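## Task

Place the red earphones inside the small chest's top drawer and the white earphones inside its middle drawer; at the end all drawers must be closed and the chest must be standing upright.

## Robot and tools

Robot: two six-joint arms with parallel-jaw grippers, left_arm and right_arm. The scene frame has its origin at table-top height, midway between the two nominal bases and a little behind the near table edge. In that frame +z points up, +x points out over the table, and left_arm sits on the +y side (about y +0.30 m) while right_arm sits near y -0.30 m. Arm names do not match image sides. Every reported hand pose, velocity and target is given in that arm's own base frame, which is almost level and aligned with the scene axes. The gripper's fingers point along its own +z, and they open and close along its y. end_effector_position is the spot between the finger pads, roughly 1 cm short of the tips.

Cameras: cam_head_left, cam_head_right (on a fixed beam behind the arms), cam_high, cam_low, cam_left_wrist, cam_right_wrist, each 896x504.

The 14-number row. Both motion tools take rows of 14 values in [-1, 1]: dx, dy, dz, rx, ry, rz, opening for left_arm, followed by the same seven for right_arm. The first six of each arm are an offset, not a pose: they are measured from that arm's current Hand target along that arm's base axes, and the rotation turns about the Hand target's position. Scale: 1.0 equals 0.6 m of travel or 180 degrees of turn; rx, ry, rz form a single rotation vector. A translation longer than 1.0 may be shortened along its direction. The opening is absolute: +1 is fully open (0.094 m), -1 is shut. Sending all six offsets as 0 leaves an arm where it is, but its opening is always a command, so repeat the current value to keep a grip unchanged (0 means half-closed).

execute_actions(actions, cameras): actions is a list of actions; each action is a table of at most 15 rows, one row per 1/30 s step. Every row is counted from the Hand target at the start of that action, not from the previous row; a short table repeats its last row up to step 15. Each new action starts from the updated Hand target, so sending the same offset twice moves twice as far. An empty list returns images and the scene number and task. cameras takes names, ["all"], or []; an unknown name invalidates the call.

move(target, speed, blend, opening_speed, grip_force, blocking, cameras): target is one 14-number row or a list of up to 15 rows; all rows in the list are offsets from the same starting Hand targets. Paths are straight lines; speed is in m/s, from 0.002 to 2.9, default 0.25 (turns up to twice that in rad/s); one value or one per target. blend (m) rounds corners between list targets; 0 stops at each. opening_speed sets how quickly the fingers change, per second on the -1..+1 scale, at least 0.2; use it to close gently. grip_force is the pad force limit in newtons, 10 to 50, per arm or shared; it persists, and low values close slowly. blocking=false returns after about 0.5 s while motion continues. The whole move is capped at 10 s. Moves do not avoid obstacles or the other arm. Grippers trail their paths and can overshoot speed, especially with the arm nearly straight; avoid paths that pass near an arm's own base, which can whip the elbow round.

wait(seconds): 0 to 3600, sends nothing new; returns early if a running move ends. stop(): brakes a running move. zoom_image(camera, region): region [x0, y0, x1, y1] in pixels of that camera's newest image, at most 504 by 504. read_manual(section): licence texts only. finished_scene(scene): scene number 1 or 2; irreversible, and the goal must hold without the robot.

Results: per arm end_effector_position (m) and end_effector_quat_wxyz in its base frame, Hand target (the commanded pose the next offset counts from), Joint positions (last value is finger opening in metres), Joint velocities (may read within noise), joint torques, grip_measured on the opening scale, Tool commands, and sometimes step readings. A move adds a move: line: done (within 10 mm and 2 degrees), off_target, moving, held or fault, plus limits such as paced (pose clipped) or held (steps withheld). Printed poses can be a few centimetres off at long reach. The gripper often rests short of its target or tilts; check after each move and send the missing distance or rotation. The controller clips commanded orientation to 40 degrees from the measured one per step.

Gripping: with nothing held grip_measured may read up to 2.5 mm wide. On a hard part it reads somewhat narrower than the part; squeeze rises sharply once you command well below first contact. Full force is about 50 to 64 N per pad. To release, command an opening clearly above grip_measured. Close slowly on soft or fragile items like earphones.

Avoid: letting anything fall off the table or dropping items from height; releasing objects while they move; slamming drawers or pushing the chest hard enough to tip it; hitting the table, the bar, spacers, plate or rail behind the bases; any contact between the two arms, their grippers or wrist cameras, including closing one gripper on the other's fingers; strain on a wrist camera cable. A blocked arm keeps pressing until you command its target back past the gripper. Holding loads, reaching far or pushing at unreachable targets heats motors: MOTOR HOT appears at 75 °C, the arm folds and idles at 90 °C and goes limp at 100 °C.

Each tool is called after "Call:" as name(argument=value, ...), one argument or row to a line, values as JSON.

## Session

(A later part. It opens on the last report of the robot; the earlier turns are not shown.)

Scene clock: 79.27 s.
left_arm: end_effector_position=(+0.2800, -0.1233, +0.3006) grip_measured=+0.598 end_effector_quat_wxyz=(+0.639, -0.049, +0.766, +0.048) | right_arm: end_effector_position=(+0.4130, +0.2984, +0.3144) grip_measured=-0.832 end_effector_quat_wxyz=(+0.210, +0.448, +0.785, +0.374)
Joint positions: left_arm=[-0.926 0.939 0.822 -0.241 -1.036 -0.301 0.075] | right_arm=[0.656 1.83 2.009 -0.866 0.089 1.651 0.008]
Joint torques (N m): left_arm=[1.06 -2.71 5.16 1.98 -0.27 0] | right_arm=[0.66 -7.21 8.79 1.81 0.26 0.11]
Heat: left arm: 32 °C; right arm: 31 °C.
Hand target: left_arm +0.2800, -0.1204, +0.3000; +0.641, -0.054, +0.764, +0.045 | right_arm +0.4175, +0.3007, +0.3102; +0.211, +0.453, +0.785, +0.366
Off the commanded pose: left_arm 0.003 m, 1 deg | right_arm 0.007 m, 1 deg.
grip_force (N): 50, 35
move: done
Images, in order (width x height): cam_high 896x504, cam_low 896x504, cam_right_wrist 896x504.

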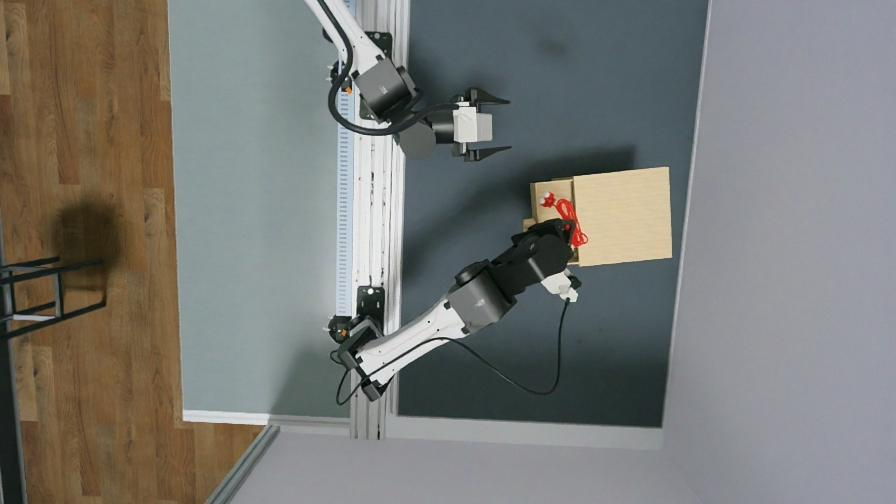

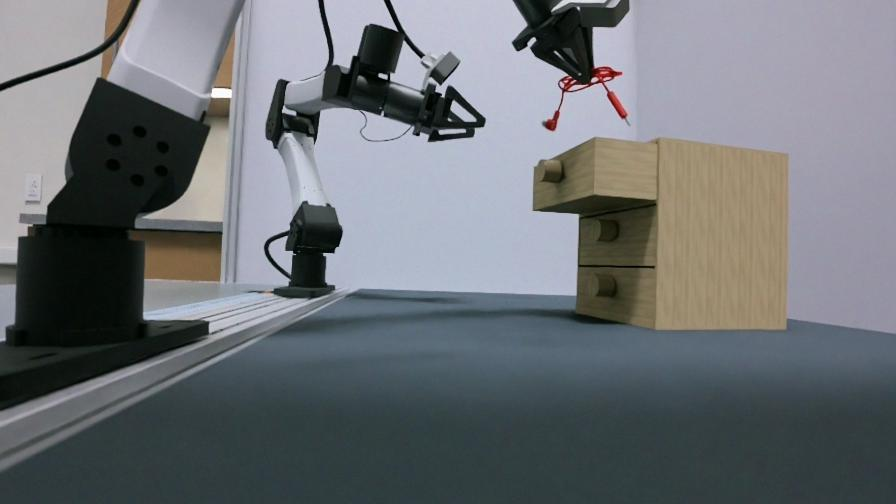

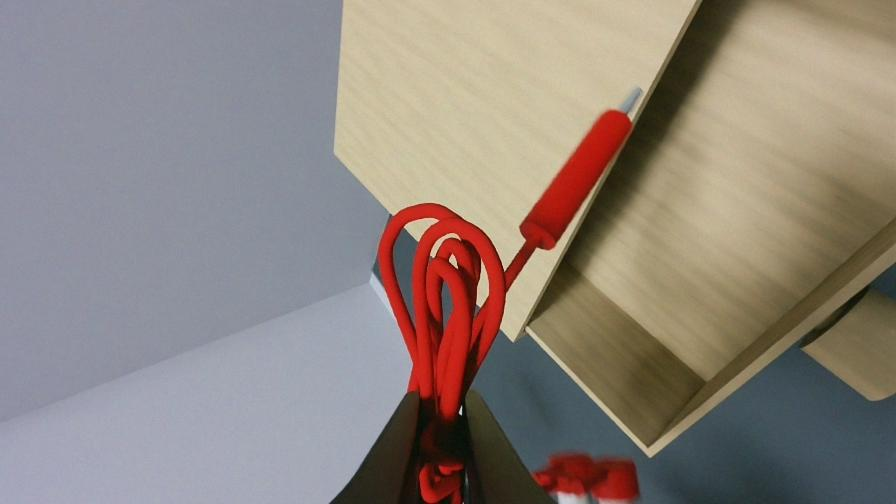

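Call:
move(
  target=[
    [0, 0, 0, 0, 0, 0, 0.6, -0.0082, -0.0013, 0, 0, 0, -0.111, -1],
    [0, 0, 0, 0, 0, 0, 0.6, -0.0082, -0.0013, -0.155, 0, 0, -0.111, -1],
  ],
  speed=[0.2, 0.12],
  cameras=["cam_right_wrist", "cam_high", "cam_low"],
)

Call:
zoom_image(
  camera="cam_high",
  region=[440, 120, 700, 320],
)

Call:
zoom_image(
  camera="cam_low",
  region=[460, 40, 720, 280],
)

Scene clock: 84.83 s.
left_arm: end_effector_position=(+0.2800, -0.1234, +0.3006) grip_measured=+0.598 end_effector_quat_wxyz=(+0.639, -0.049, +0.766, +0.048) | right_arm: end_effector_position=(+0.4143, +0.3021, +0.2028) grip_measured=-0.832 end_effector_quat_wxyz=(+0.265, +0.584, +0.703, +0.307)
Joint positions: left_arm=[-0.926 0.939 0.822 -0.241 -1.036 -0.301 0.075] | right_arm=[0.774 1.878 1.674 -0.631 0.437 1.989 0.008]
Joint torques (N m): left_arm=[1.07 -2.71 5.16 1.98 -0.28 0] | right_arm=[0.68 -13.75 5.3 1.85 0.37 0.03]
Heat: left arm: 32 °C; right arm: 31 °C.
Hand target: left_arm +0.2800, -0.1204, +0.3000; +0.641, -0.054, +0.764, +0.045 | right_arm +0.4125, +0.2999, +0.2173; +0.272, +0.583, +0.694, +0.324
Off the commanded pose: left_arm 0.003 m, 1 deg | right_arm 0.015 m, 2 deg.
grip_force (N): 50, 35
move: off_target (right_arm)
Images, in order (width x height): cam_high 896x504, cam_low 896x504, cam_right_wrist 896x504.

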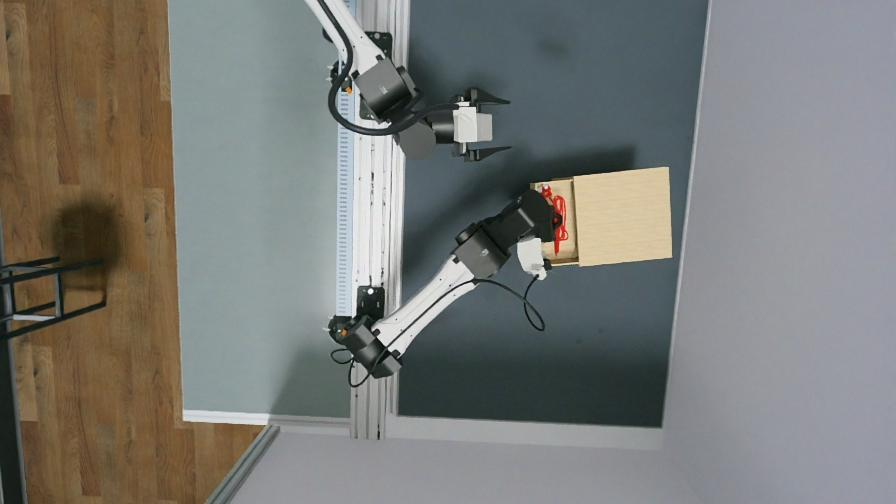

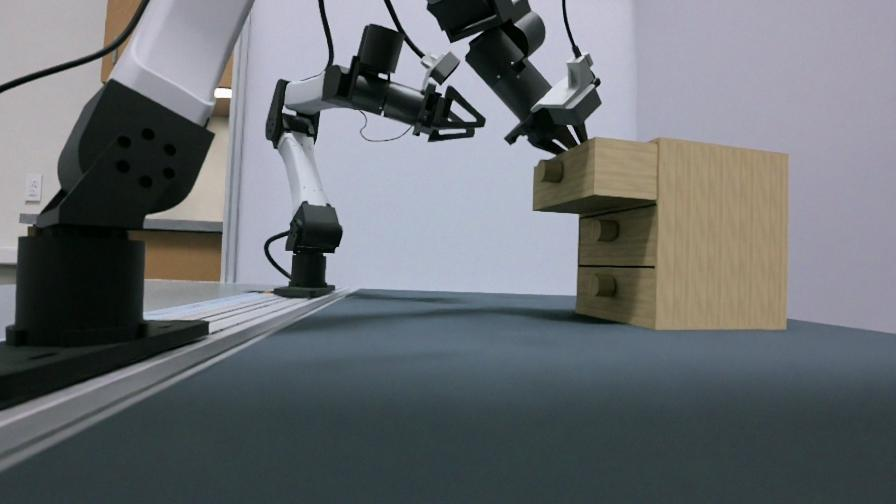

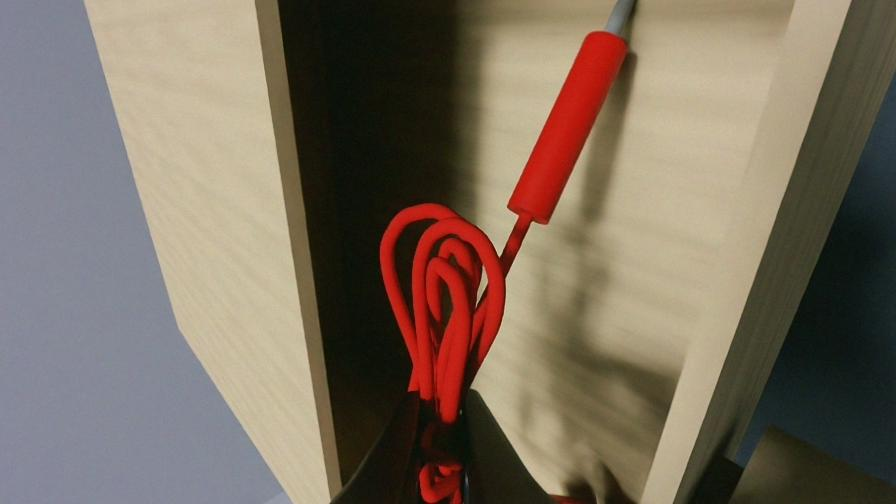

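Scaled by 1.938 from the camera's image (finer frame: 1280x720).

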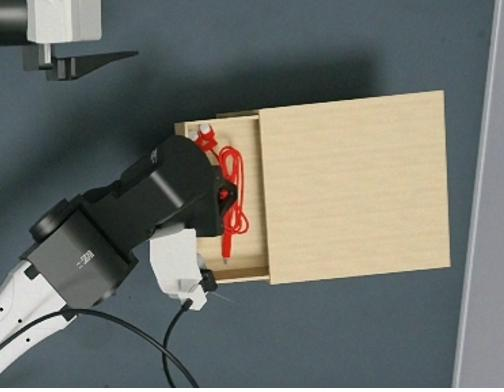

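Scaled by 1.938 from the camera's image (finer frame: 1280x720).

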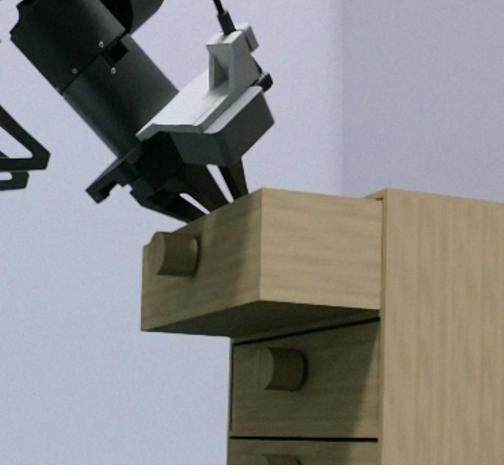

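Call:
move(
  target=[
    [0, 0, 0, 0, 0, 0, 0.6, 0, 0, 0, 0, 0, 0, -0.65],
    [0, 0, 0, 0, 0, 0, 0.6, -0.024, -0.004, 0.039, 0, 0, 0, -0.65],
    [0, 0, 0, 0, 0, 0, 0.6, -0.142, -0.05, 0.183, 0, 0, 0, -0.65],
    [0.0675, -0.337, -0.1667, 0, 0, 0, 0.6, -0.267, -0.417, 0.167, 0, 0, 0.111, -0.65],
  ],
  speed=[0.1, 0.08, 0.15, 0.25],
  blend=[0, 0.01, 0.03, 0],
  opening_speed=0.6,
  cameras=["cam_left_wrist", "cam_high", "cam_low"],
)

Call:
zoom_image(
  camera="cam_high",
  region=[440, 120, 700, 320],
)

Scene clock: 90.13 s.
left_arm: end_effector_position=(+0.3178, -0.3145, +0.1852) grip_measured=+0.598 end_effector_quat_wxyz=(+0.629, -0.024, +0.774, +0.068) | right_arm: end_effector_position=(+0.2518, +0.0493, +0.3130) grip_measured=-0.652 end_effector_quat_wxyz=(+0.213, +0.457, +0.783, +0.364)
Joint positions: left_arm=[-1.156 1.805 1.132 0.03 -1.23 -0.538 0.075] | right_arm=[-0.117 1.002 1.364 -1.169 -0.468 1.129 0.016]
Joint torques (N m): left_arm=[-0.08 -7.64 8.75 1.85 -0.76 -0.26] | right_arm=[-0.21 -0.54 7.66 1.67 -0.18 -0.04]
Heat: left arm: 32 °C; right arm: 31 °C.
Hand target: left_arm +0.3204, -0.3226, +0.1999; +0.641, -0.054, +0.764, +0.045 | right_arm +0.2523, +0.0497, +0.3174; +0.211, +0.453, +0.785, +0.366
Off the commanded pose: left_arm 0.017 m, 5 deg | right_arm 0.005 m, 1 deg.
grip_force (N): 50, 35
move: off_target (left_arm)
Images, in order (width x height): cam_high 896x504, cam_low 896x504, cam_left_wrist 896x504.

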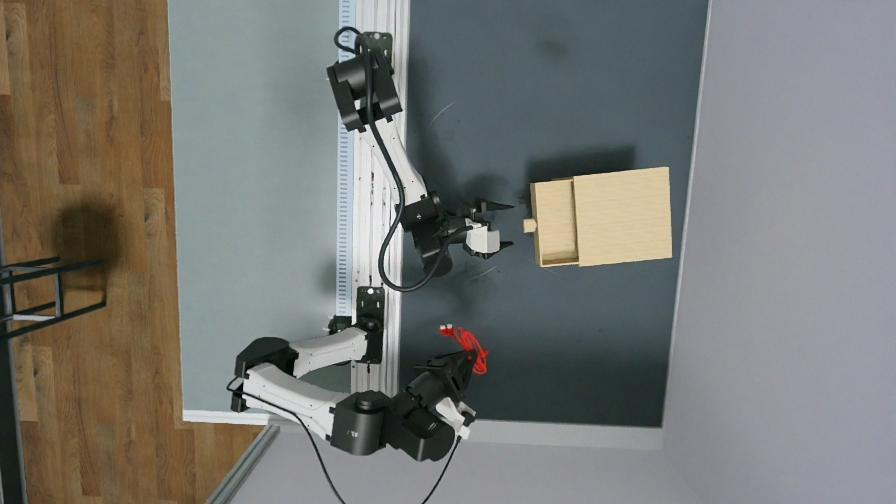

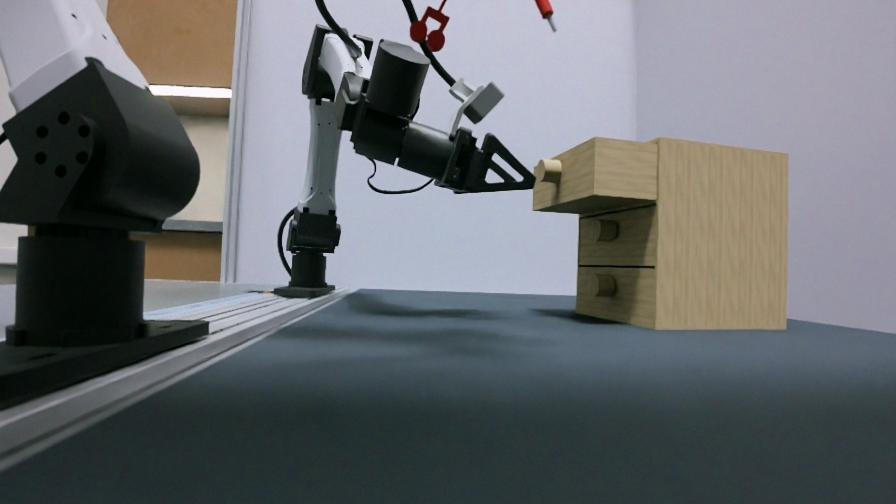

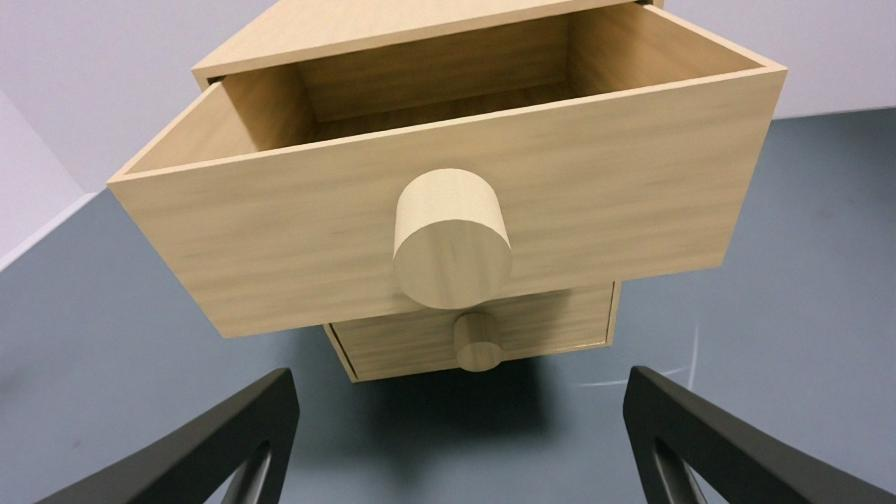

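Scaled by 1.938 from the camera's image (finer frame: 1280x720).

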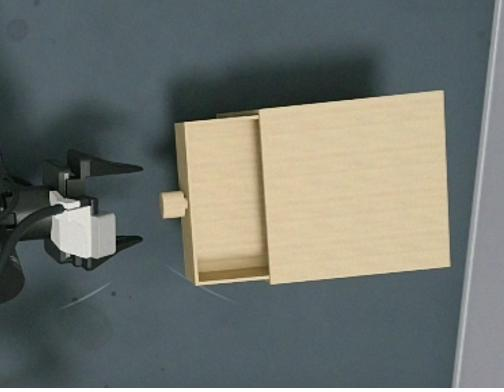

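Call:
move(
  target=[
    [0, 0, 0, 0, 0, 0, 0.6, 0, 0, 0, 0, 0, 0, -1],
    [-0.0673, 0.337, 0.1668, 0, 0, 0, 0.6, 0.1, 0.08, 0.021, 0, 0, 0, -1],
  ],
  speed=[0.1, 0.25],
  cameras=["cam_right_wrist", "cam_high"],
)

Scene clock: 93.40 s.
left_arm: end_effector_position=(+0.2803, -0.1235, +0.3007) grip_measured=+0.598 end_effector_quat_wxyz=(+0.640, -0.050, +0.765, +0.046) | right_arm: end_effector_position=(+0.3041, +0.0969, +0.3207) grip_measured=-0.821 end_effector_quat_wxyz=(+0.198, +0.455, +0.790, +0.360)
Joint positions: left_arm=[-0.926 0.94 0.82 -0.233 -1.036 -0.3 0.075] | right_arm=[0.151 1.199 1.489 -1.055 -0.292 1.322 0.008]
Joint torques (N m): left_arm=[1.09 -2.76 5.31 1.86 -0.28 0] | right_arm=[0.88 -2.13 8.35 2.1 0.11 0.11]
Heat: left arm: 33 °C; right arm: 32 °C.
Hand target: left_arm +0.2801, -0.1204, +0.3000; +0.641, -0.054, +0.764, +0.045 | right_arm +0.3124, +0.0977, +0.3301; +0.211, +0.454, +0.785, +0.366
Off the commanded pose: left_arm 0.003 m, 0 deg | right_arm 0.012 m, 2 deg.
grip_force (N): 50, 35
move: off_target (right_arm)
Images, in order (width x height): cam_high 896x504, cam_right_wrist 896x504.

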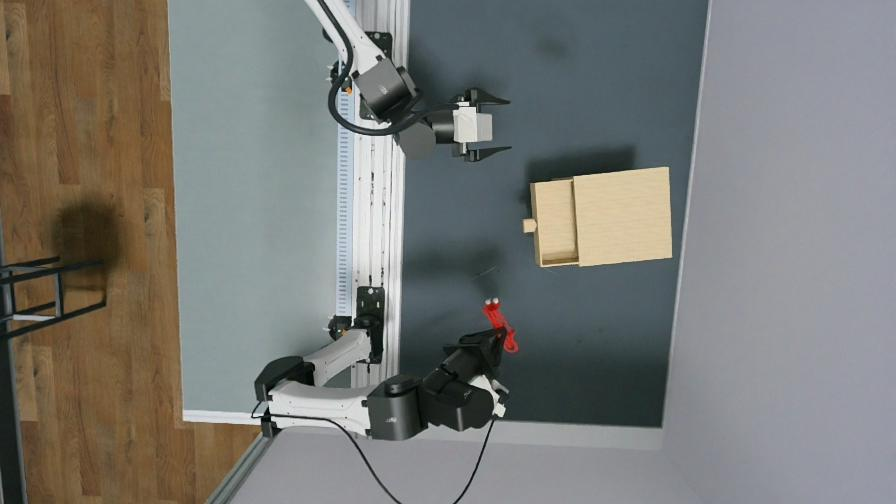

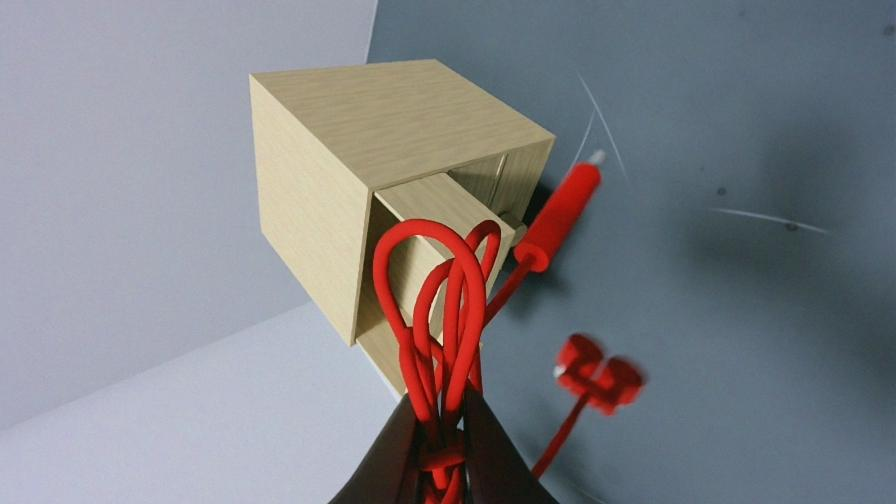

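Call:
move(
  target=[
    [0, 0, 0, 0, 0, 0, 0.6, 0.071, 0.1705, 0, -0.1247, -0.1698, 0.2839, -1],
    [0, 0, 0, 0, 0, 0, 0.6, 0.1568, 0.3353, -0.025, -0.2494, -0.3395, 0.5678, -1],
  ],
  speed=[0.35, 0.3],
  blend=[0.03, 0],
  cameras=["cam_right_wrist", "cam_high", "cam_low"],
)

Call:
zoom_image(
  camera="cam_high",
  region=[440, 120, 700, 320],
)

Scene clock: 101.17 s.
left_arm: end_effector_position=(+0.2803, -0.1237, +0.3006) grip_measured=+0.598 end_effector_quat_wxyz=(+0.640, -0.050, +0.765, +0.046) | right_arm: end_effector_position=(+0.4027, +0.2959, +0.3253) grip_measured=-0.821 end_effector_quat_wxyz=(+0.336, -0.578, +0.696, +0.261)
Joint positions: left_arm=[-0.926 0.94 0.82 -0.234 -1.036 -0.3 0.075] | right_arm=[0.416 2.267 2.823 -1.507 -0.67 -0.748 0.008]
Joint torques (N m): left_arm=[1.07 -2.74 5.33 1.91 -0.28 0] | right_arm=[0.72 -8.72 6.69 1.38 -0.18 -0.01]
Heat: left arm: 32 °C; right arm: 32 °C.
Hand target: left_arm +0.2801, -0.1204, +0.3000; +0.641, -0.054, +0.764, +0.045 | right_arm +0.4064, +0.2989, +0.3149; +0.311, -0.587, +0.700, +0.262
Off the commanded pose: left_arm 0.003 m, 1 deg | right_arm 0.011 m, 3 deg.
grip_force (N): 50, 35
move: off_target (right_arm)
Images, in order (width x height): cam_high 896x504, cam_low 896x504, cam_right_wrist 896x504.

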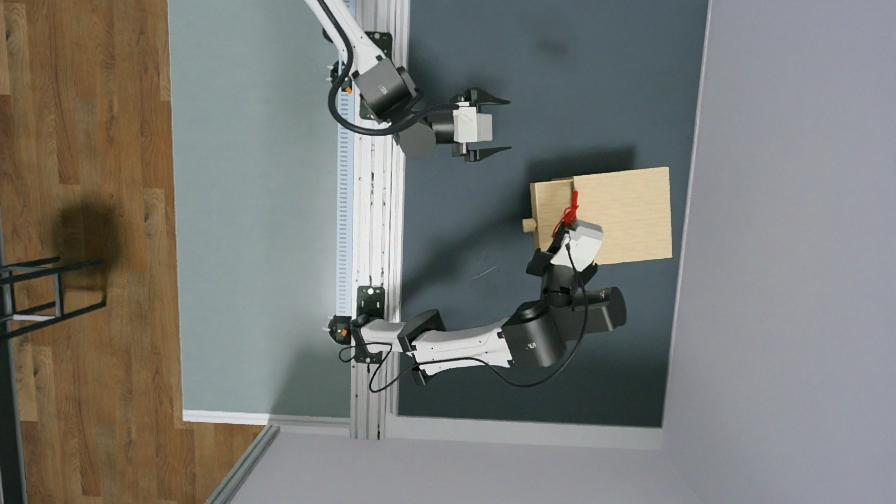

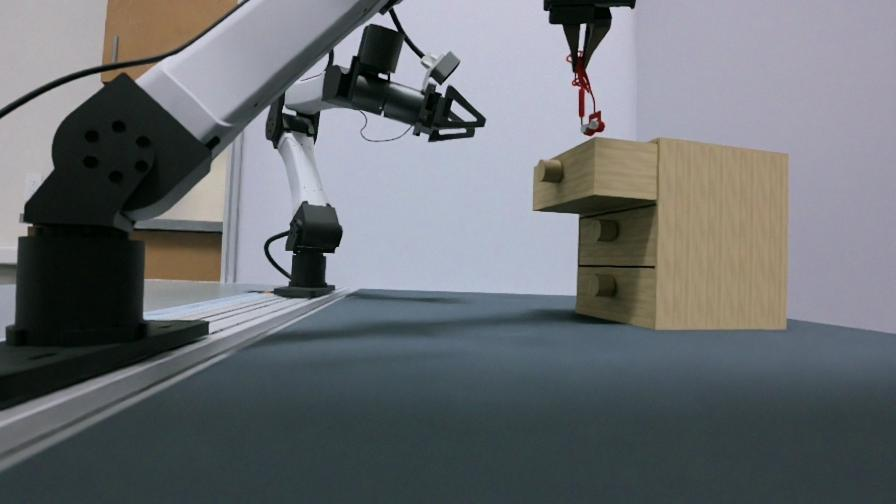

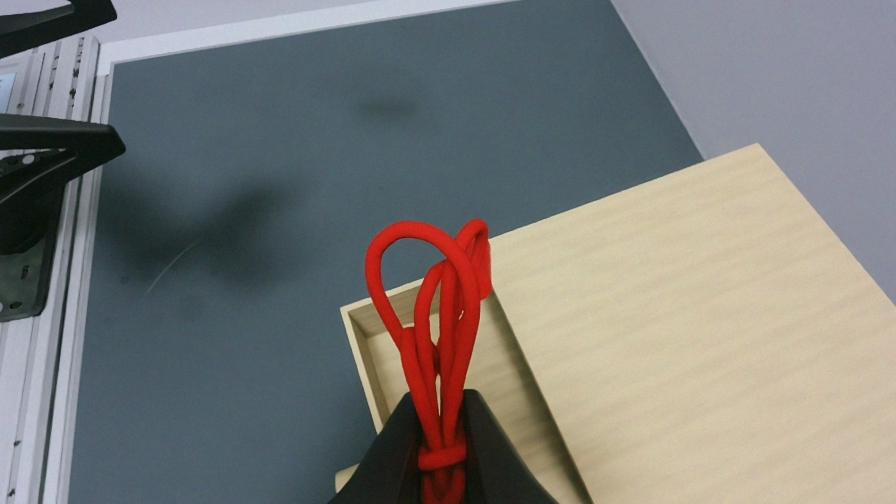

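Scaled by 1.938 from the camera's image (finer frame: 1280x720).

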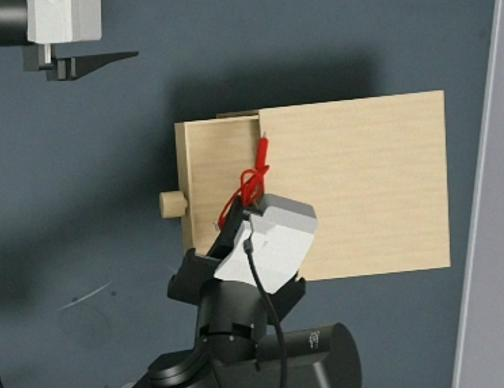

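Call:
move(
  target=[0, 0, 0, 0, 0, 0, 0.6, 0, 0, -0.2, 0, 0, 0, -1],
  speed=0.15,
  cameras=["cam_right_wrist", "cam_high", "cam_low"],
)

Call:
zoom_image(
  camera="cam_high",
  region=[440, 120, 700, 320],
)

Call:
zoom_image(
  camera="cam_low",
  region=[460, 40, 720, 280],
)

Scene clock: 103.93 s.
left_arm: end_effector_position=(+0.2803, -0.1237, +0.3006) grip_measured=+0.598 end_effector_quat_wxyz=(+0.640, -0.050, +0.765, +0.046) | right_arm: end_effector_position=(+0.4105, +0.2996, +0.1865) grip_measured=-0.823 end_effector_quat_wxyz=(+0.303, -0.588, +0.701, +0.266)
Joint positions: left_arm=[-0.926 0.94 0.82 -0.234 -1.036 -0.3 0.075] | right_arm=[0.416 2.035 1.866 -0.869 -0.671 -0.79 0.008]
Joint torques (N m): left_arm=[1.09 -2.74 5.31 1.91 -0.28 0.01] | right_arm=[0.76 -14.57 4.74 1.45 -0.18 0.15]
Heat: left arm: 32 °C; right arm: 32 °C.
Hand target: left_arm +0.2801, -0.1204, +0.3000; +0.641, -0.054, +0.764, +0.045 | right_arm +0.4063, +0.2989, +0.1950; +0.311, -0.588, +0.700, +0.262
Off the commanded pose: left_arm 0.003 m, 1 deg | right_arm 0.009 m, 1 deg.
grip_force (N): 50, 35
move: done
Images, in order (width x height): cam_high 896x504, cam_low 896x504, cam_right_wrist 896x504.

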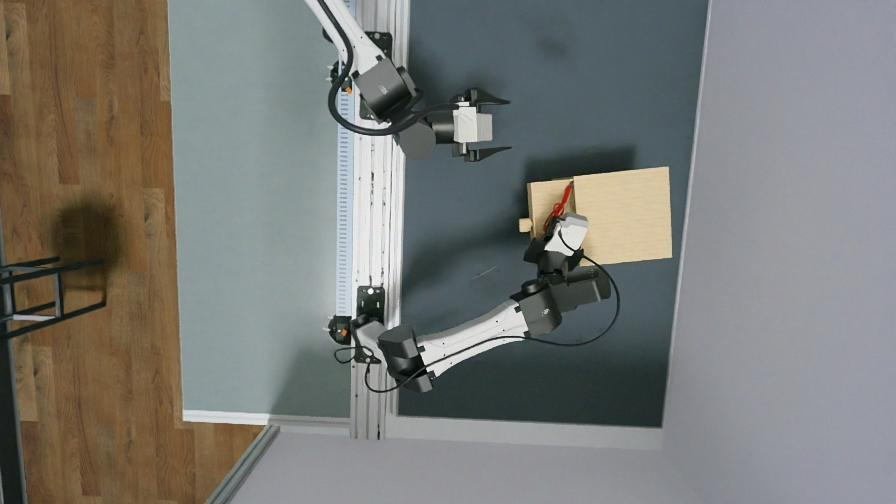

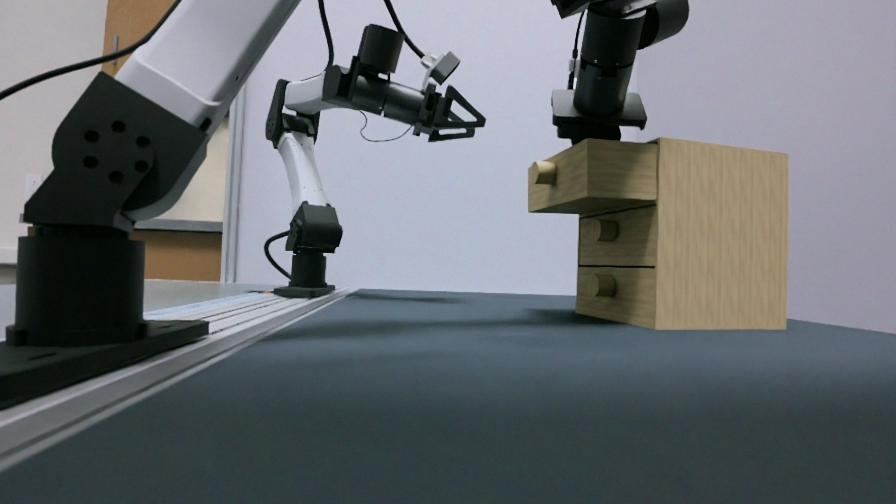

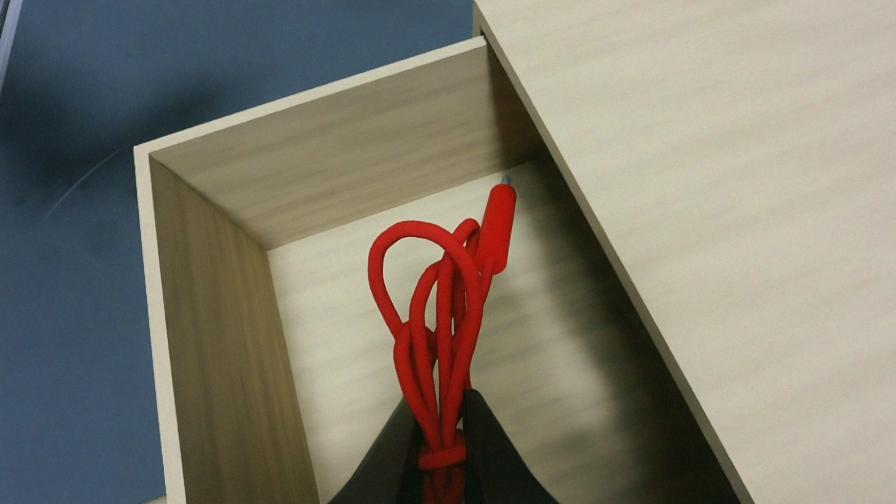

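Scaled by 1.938 from the camera's image (finer frame: 1280x720).

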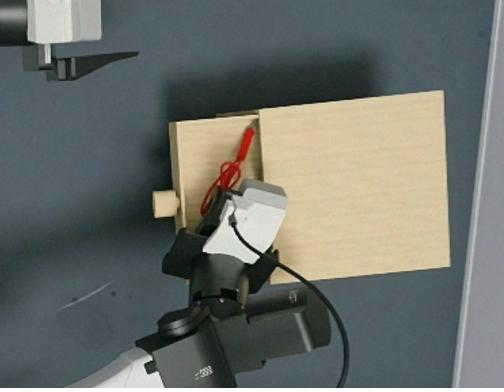

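Scaled by 1.938 from the camera's image (finer frame: 1280x720).

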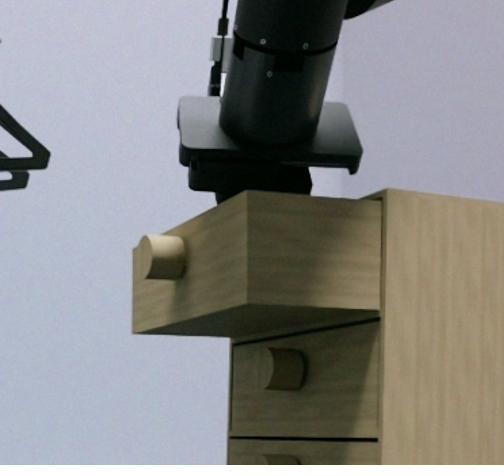

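Call:
move(
  target=[
    [0, 0, 0, 0, 0, 0, 0.6, 0, 0, 0.018, 0, 0, 0, -1],
    [0, 0, 0, 0, 0, 0, 0.6, 0, 0, 0.018, 0, 0, 0, 0.0],
    [0, 0, 0, 0, 0, 0, 0.6, -0.01, -0.03, 0.2, 0, 0, 0, 0.0],
  ],
  speed=[0.1, 0.1, 0.12],
  opening_speed=0.8,
  cameras=["cam_right_wrist", "cam_high"],
)

Scene clock: 110.23 s.
left_arm: end_effector_position=(+0.2803, -0.1237, +0.3006) grip_measured=+0.598 end_effector_quat_wxyz=(+0.640, -0.050, +0.765, +0.046) | right_arm: end_effector_position=(+0.3951, +0.2814, +0.3240) grip_measured=-0.002 end_effector_quat_wxyz=(+0.325, -0.586, +0.696, +0.257)
Joint positions: left_arm=[-0.926 0.94 0.82 -0.234 -1.036 -0.3 0.075] | right_arm=[0.393 2.208 2.732 -1.522 -0.674 -0.801 0.047]
Joint torques (N m): left_arm=[1.07 -2.74 5.33 1.91 -0.28 0] | right_arm=[-0.39 -8.36 6.75 1.28 -0.32 0]
Heat: left arm: 31 °C; right arm: 32 °C.
Hand target: left_arm +0.2801, -0.1204, +0.3000; +0.641, -0.054, +0.764, +0.045 | right_arm +0.4004, +0.2809, +0.3149; +0.311, -0.587, +0.700, +0.262
Off the commanded pose: left_arm 0.003 m, 1 deg | right_arm 0.010 m, 2 deg.
grip_force (N): 50, 35
move: done; target 2's new opening was sent with right_arm's hand 0.020 m and 1 deg from that target
Images, in order (width x height): cam_high 896x504, cam_right_wrist 896x504.

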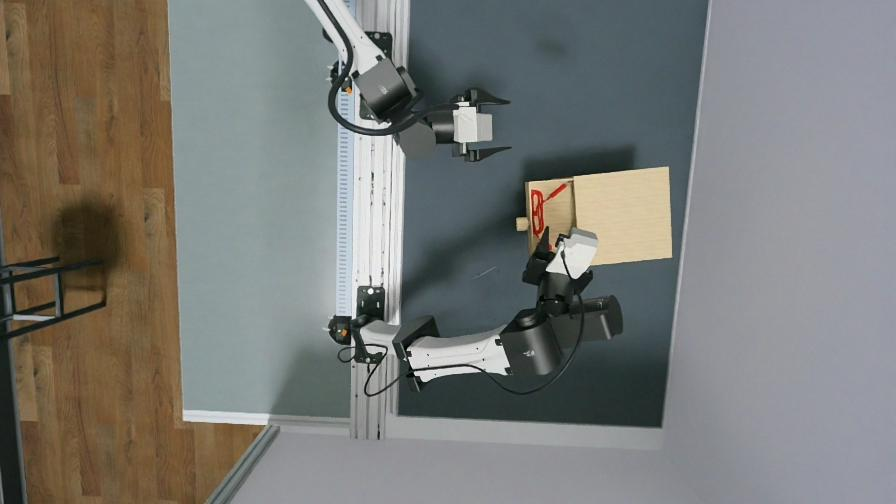

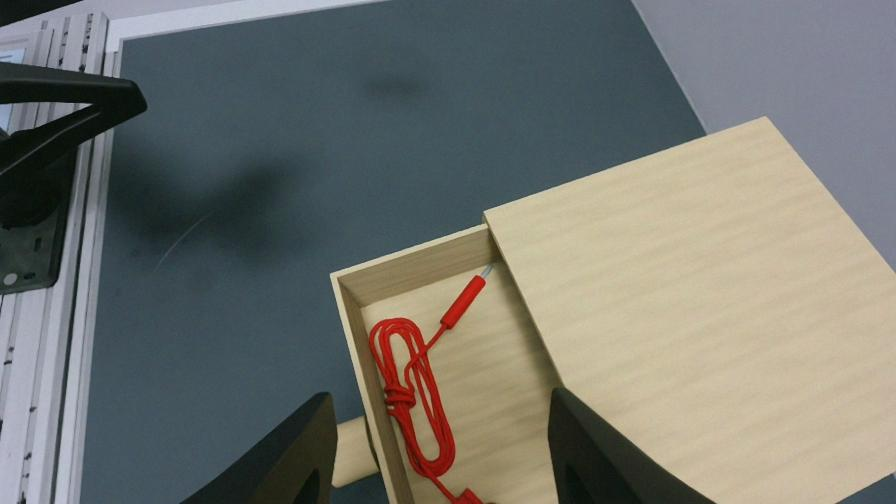

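Call:
move(
  target=[
    [0, 0, 0, 0, 0, 0, -1, -0.0757, -0.1348, 0.025, 0.1247, 0.1698, -0.2839, 0.0],
    [0.0675, -0.342, -0.147, 0, 0, 0, -1, -0.2007, -0.3515, 0.025, 0.2494, 0.3395, -0.5678, 0.0],
    [0.26, -0.3077, -0.1417, 0, 0, 0, -1, -0.2007, -0.3515, 0.025, 0.2494, 0.3395, -0.5678, 0.0],
  ],
  speed=[0.35, 0.35, 0.1],
  blend=[0.03, 0, 0],
  cameras=["cam_left_wrist", "cam_high", "cam_low"],
)

Call:
zoom_image(
  camera="cam_high",
  region=[440, 120, 700, 320],
)

Call:
zoom_image(
  camera="cam_low",
  region=[500, 100, 800, 350],
)

Scene clock: 118.90 s.
left_arm: end_effector_position=(+0.4174, -0.3017, +0.1990) grip_measured=-0.994 end_effector_quat_wxyz=(+0.628, -0.031, +0.774, +0.073) | right_arm: end_effector_position=(+0.2817, +0.0738, +0.3234) grip_measured=-0.002 end_effector_quat_wxyz=(+0.203, +0.448, +0.789, +0.368)
Joint positions: left_arm=[-0.922 1.924 1.286 0.229 -1.04 -0.281 0] | right_arm=[0.026 1.115 1.449 -1.108 -0.392 1.225 0.047]
Joint torques (N m): left_arm=[3.11 -8.1 9.74 2.38 0.05 0.04] | right_arm=[-0.16 -3.04 7.75 1.69 0.08 0.11]
Heat: left arm: 32 °C; right arm: 32 °C.
Hand target: left_arm +0.4361, -0.3050, +0.2149; +0.641, -0.054, +0.764, +0.045 | right_arm +0.2800, +0.0700, +0.3299; +0.211, +0.454, +0.785, +0.366
Off the commanded pose: left_arm 0.025 m, 5 deg | right_arm 0.008 m, 1 deg.
grip_force (N): 50, 35
move: off_target (left_arm); blend cut to 0 m at target 1
Images, in order (width x height): cam_high 896x504, cam_low 896x504, cam_left_wrist 896x504.

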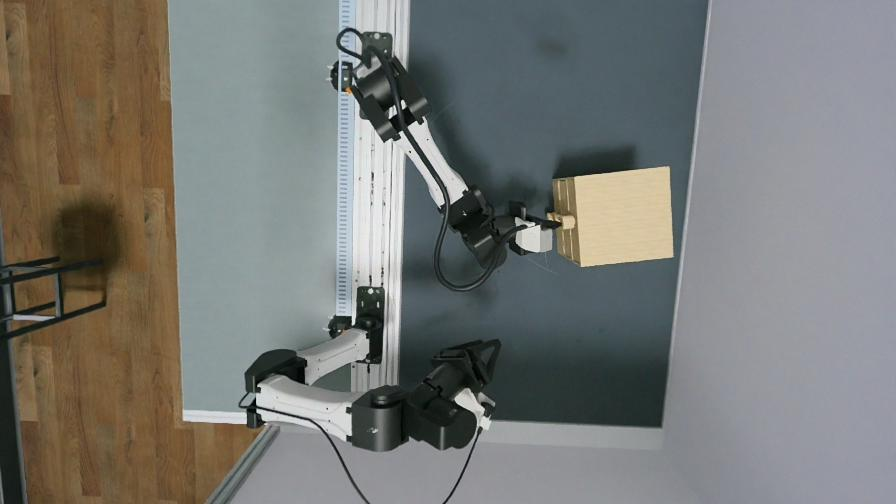

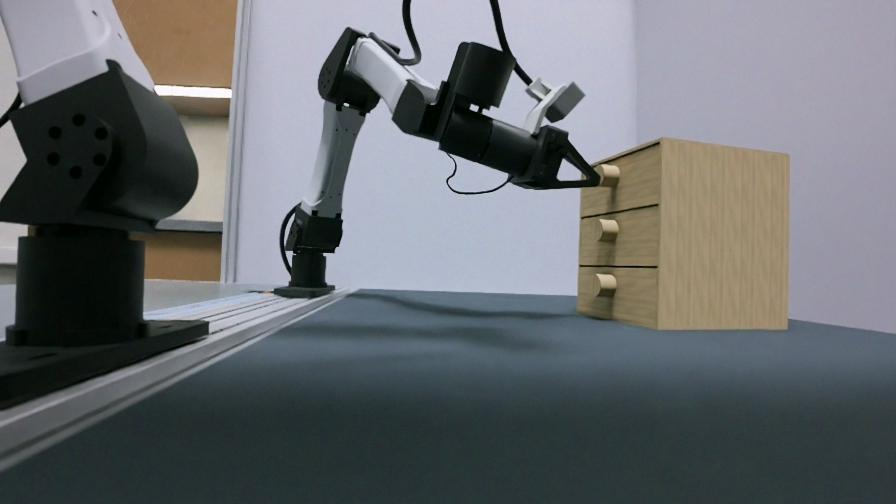

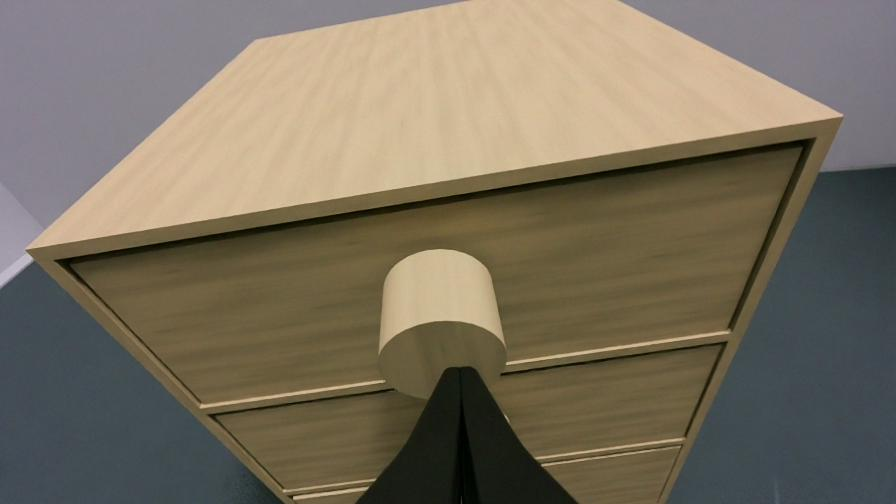

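Scaled by 1.938 from the camera's image (finer frame: 1280x720).

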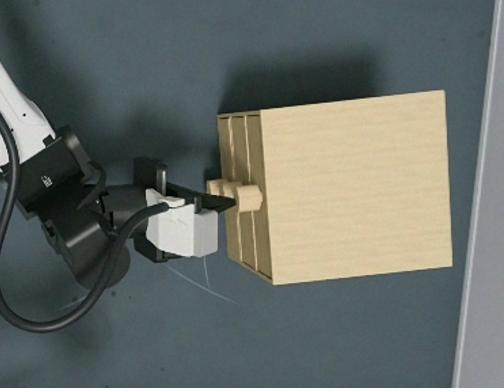

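Scaled by 1.680 from the camera's image (finer frame: 1280x720).

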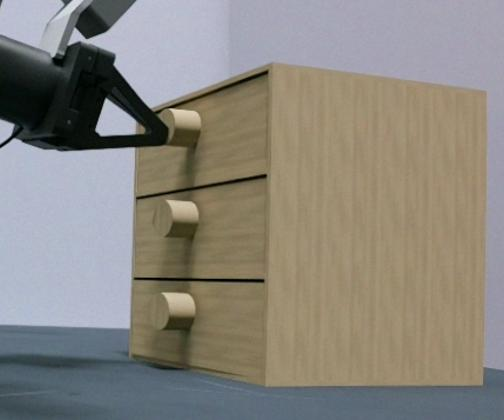

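Call:
move(
  target=[-0.13, -0.02, 0.0, 0, 0, 0, -1, 0, 0, 0, 0, 0, 0, 0.0],
  speed=0.2,
  cameras=["cam_left_wrist", "cam_low"],
)

Call:
zoom_image(
  camera="cam_low",
  region=[540, 110, 740, 350],
)

Scene clock: 120.63 s.
left_arm: end_effector_position=(+0.3627, -0.3212, +0.2018) grip_measured=-0.994 end_effector_quat_wxyz=(+0.634, -0.034, +0.771, +0.058) | right_arm: end_effector_position=(+0.2817, +0.0738, +0.3234) grip_measured=-0.002 end_effector_quat_wxyz=(+0.203, +0.448, +0.789, +0.368)
Joint positions: left_arm=[-1.059 1.865 1.232 0.148 -1.151 -0.402 0] | right_arm=[0.026 1.115 1.449 -1.108 -0.392 1.225 0.047]
Joint torques (N m): left_arm=[-0.2 -12.15 5.05 1.71 -0.64 -0.2] | right_arm=[-0.17 -3.03 7.77 1.69 0.08 0.1]
Heat: left arm: 32 °C; right arm: 32 °C.
Hand target: left_arm +0.3581, -0.3170, +0.2151; +0.641, -0.054, +0.764, +0.045 | right_arm +0.2800, +0.0700, +0.3299; +0.211, +0.454, +0.785, +0.366
Off the commanded pose: left_arm 0.015 m, 3 deg | right_arm 0.008 m, 1 deg.
grip_force (N): 50, 35
move: off_target (left_arm)
Images, in order (width x height): cam_low 896x504, cam_left_wrist 896x504.

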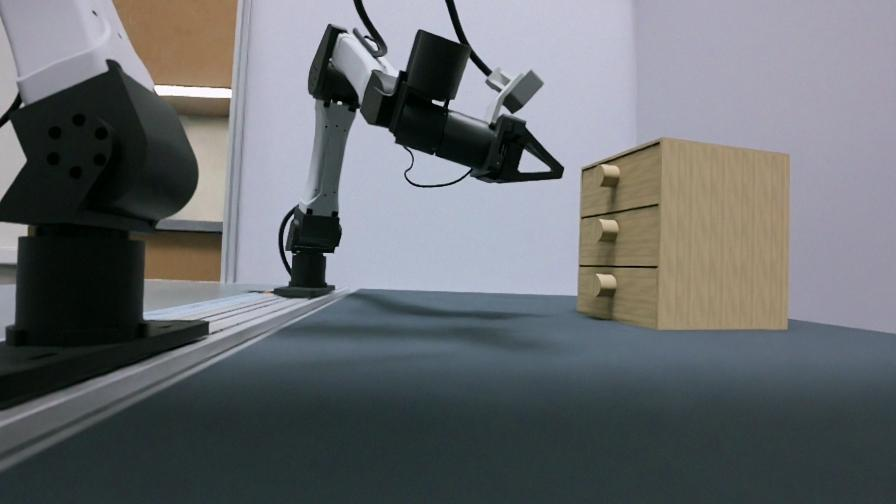

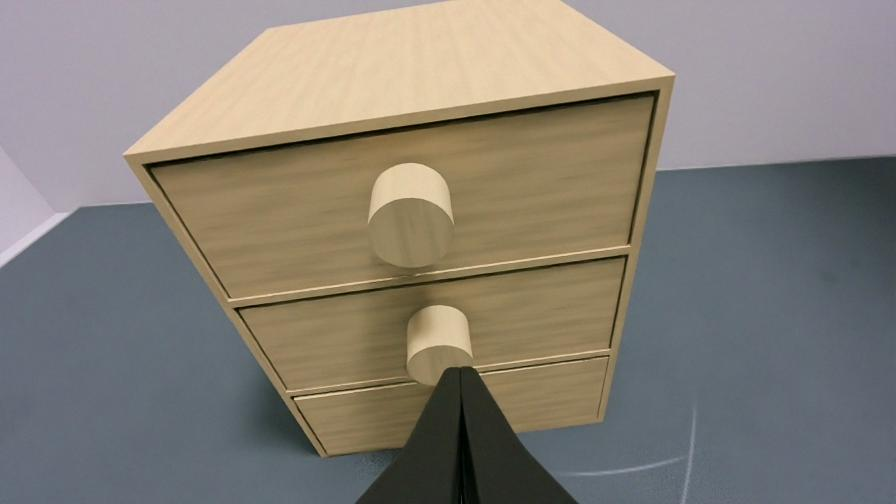

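Scaled by 2.100 from the camera's image (finer frame: 1280x720).

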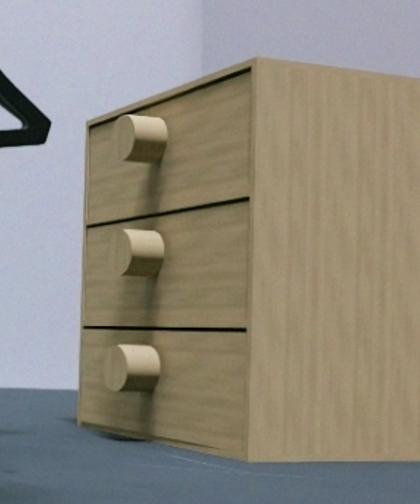

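Call:
finished_scene(
  scene=2,
)

The scene is finished: the task was done.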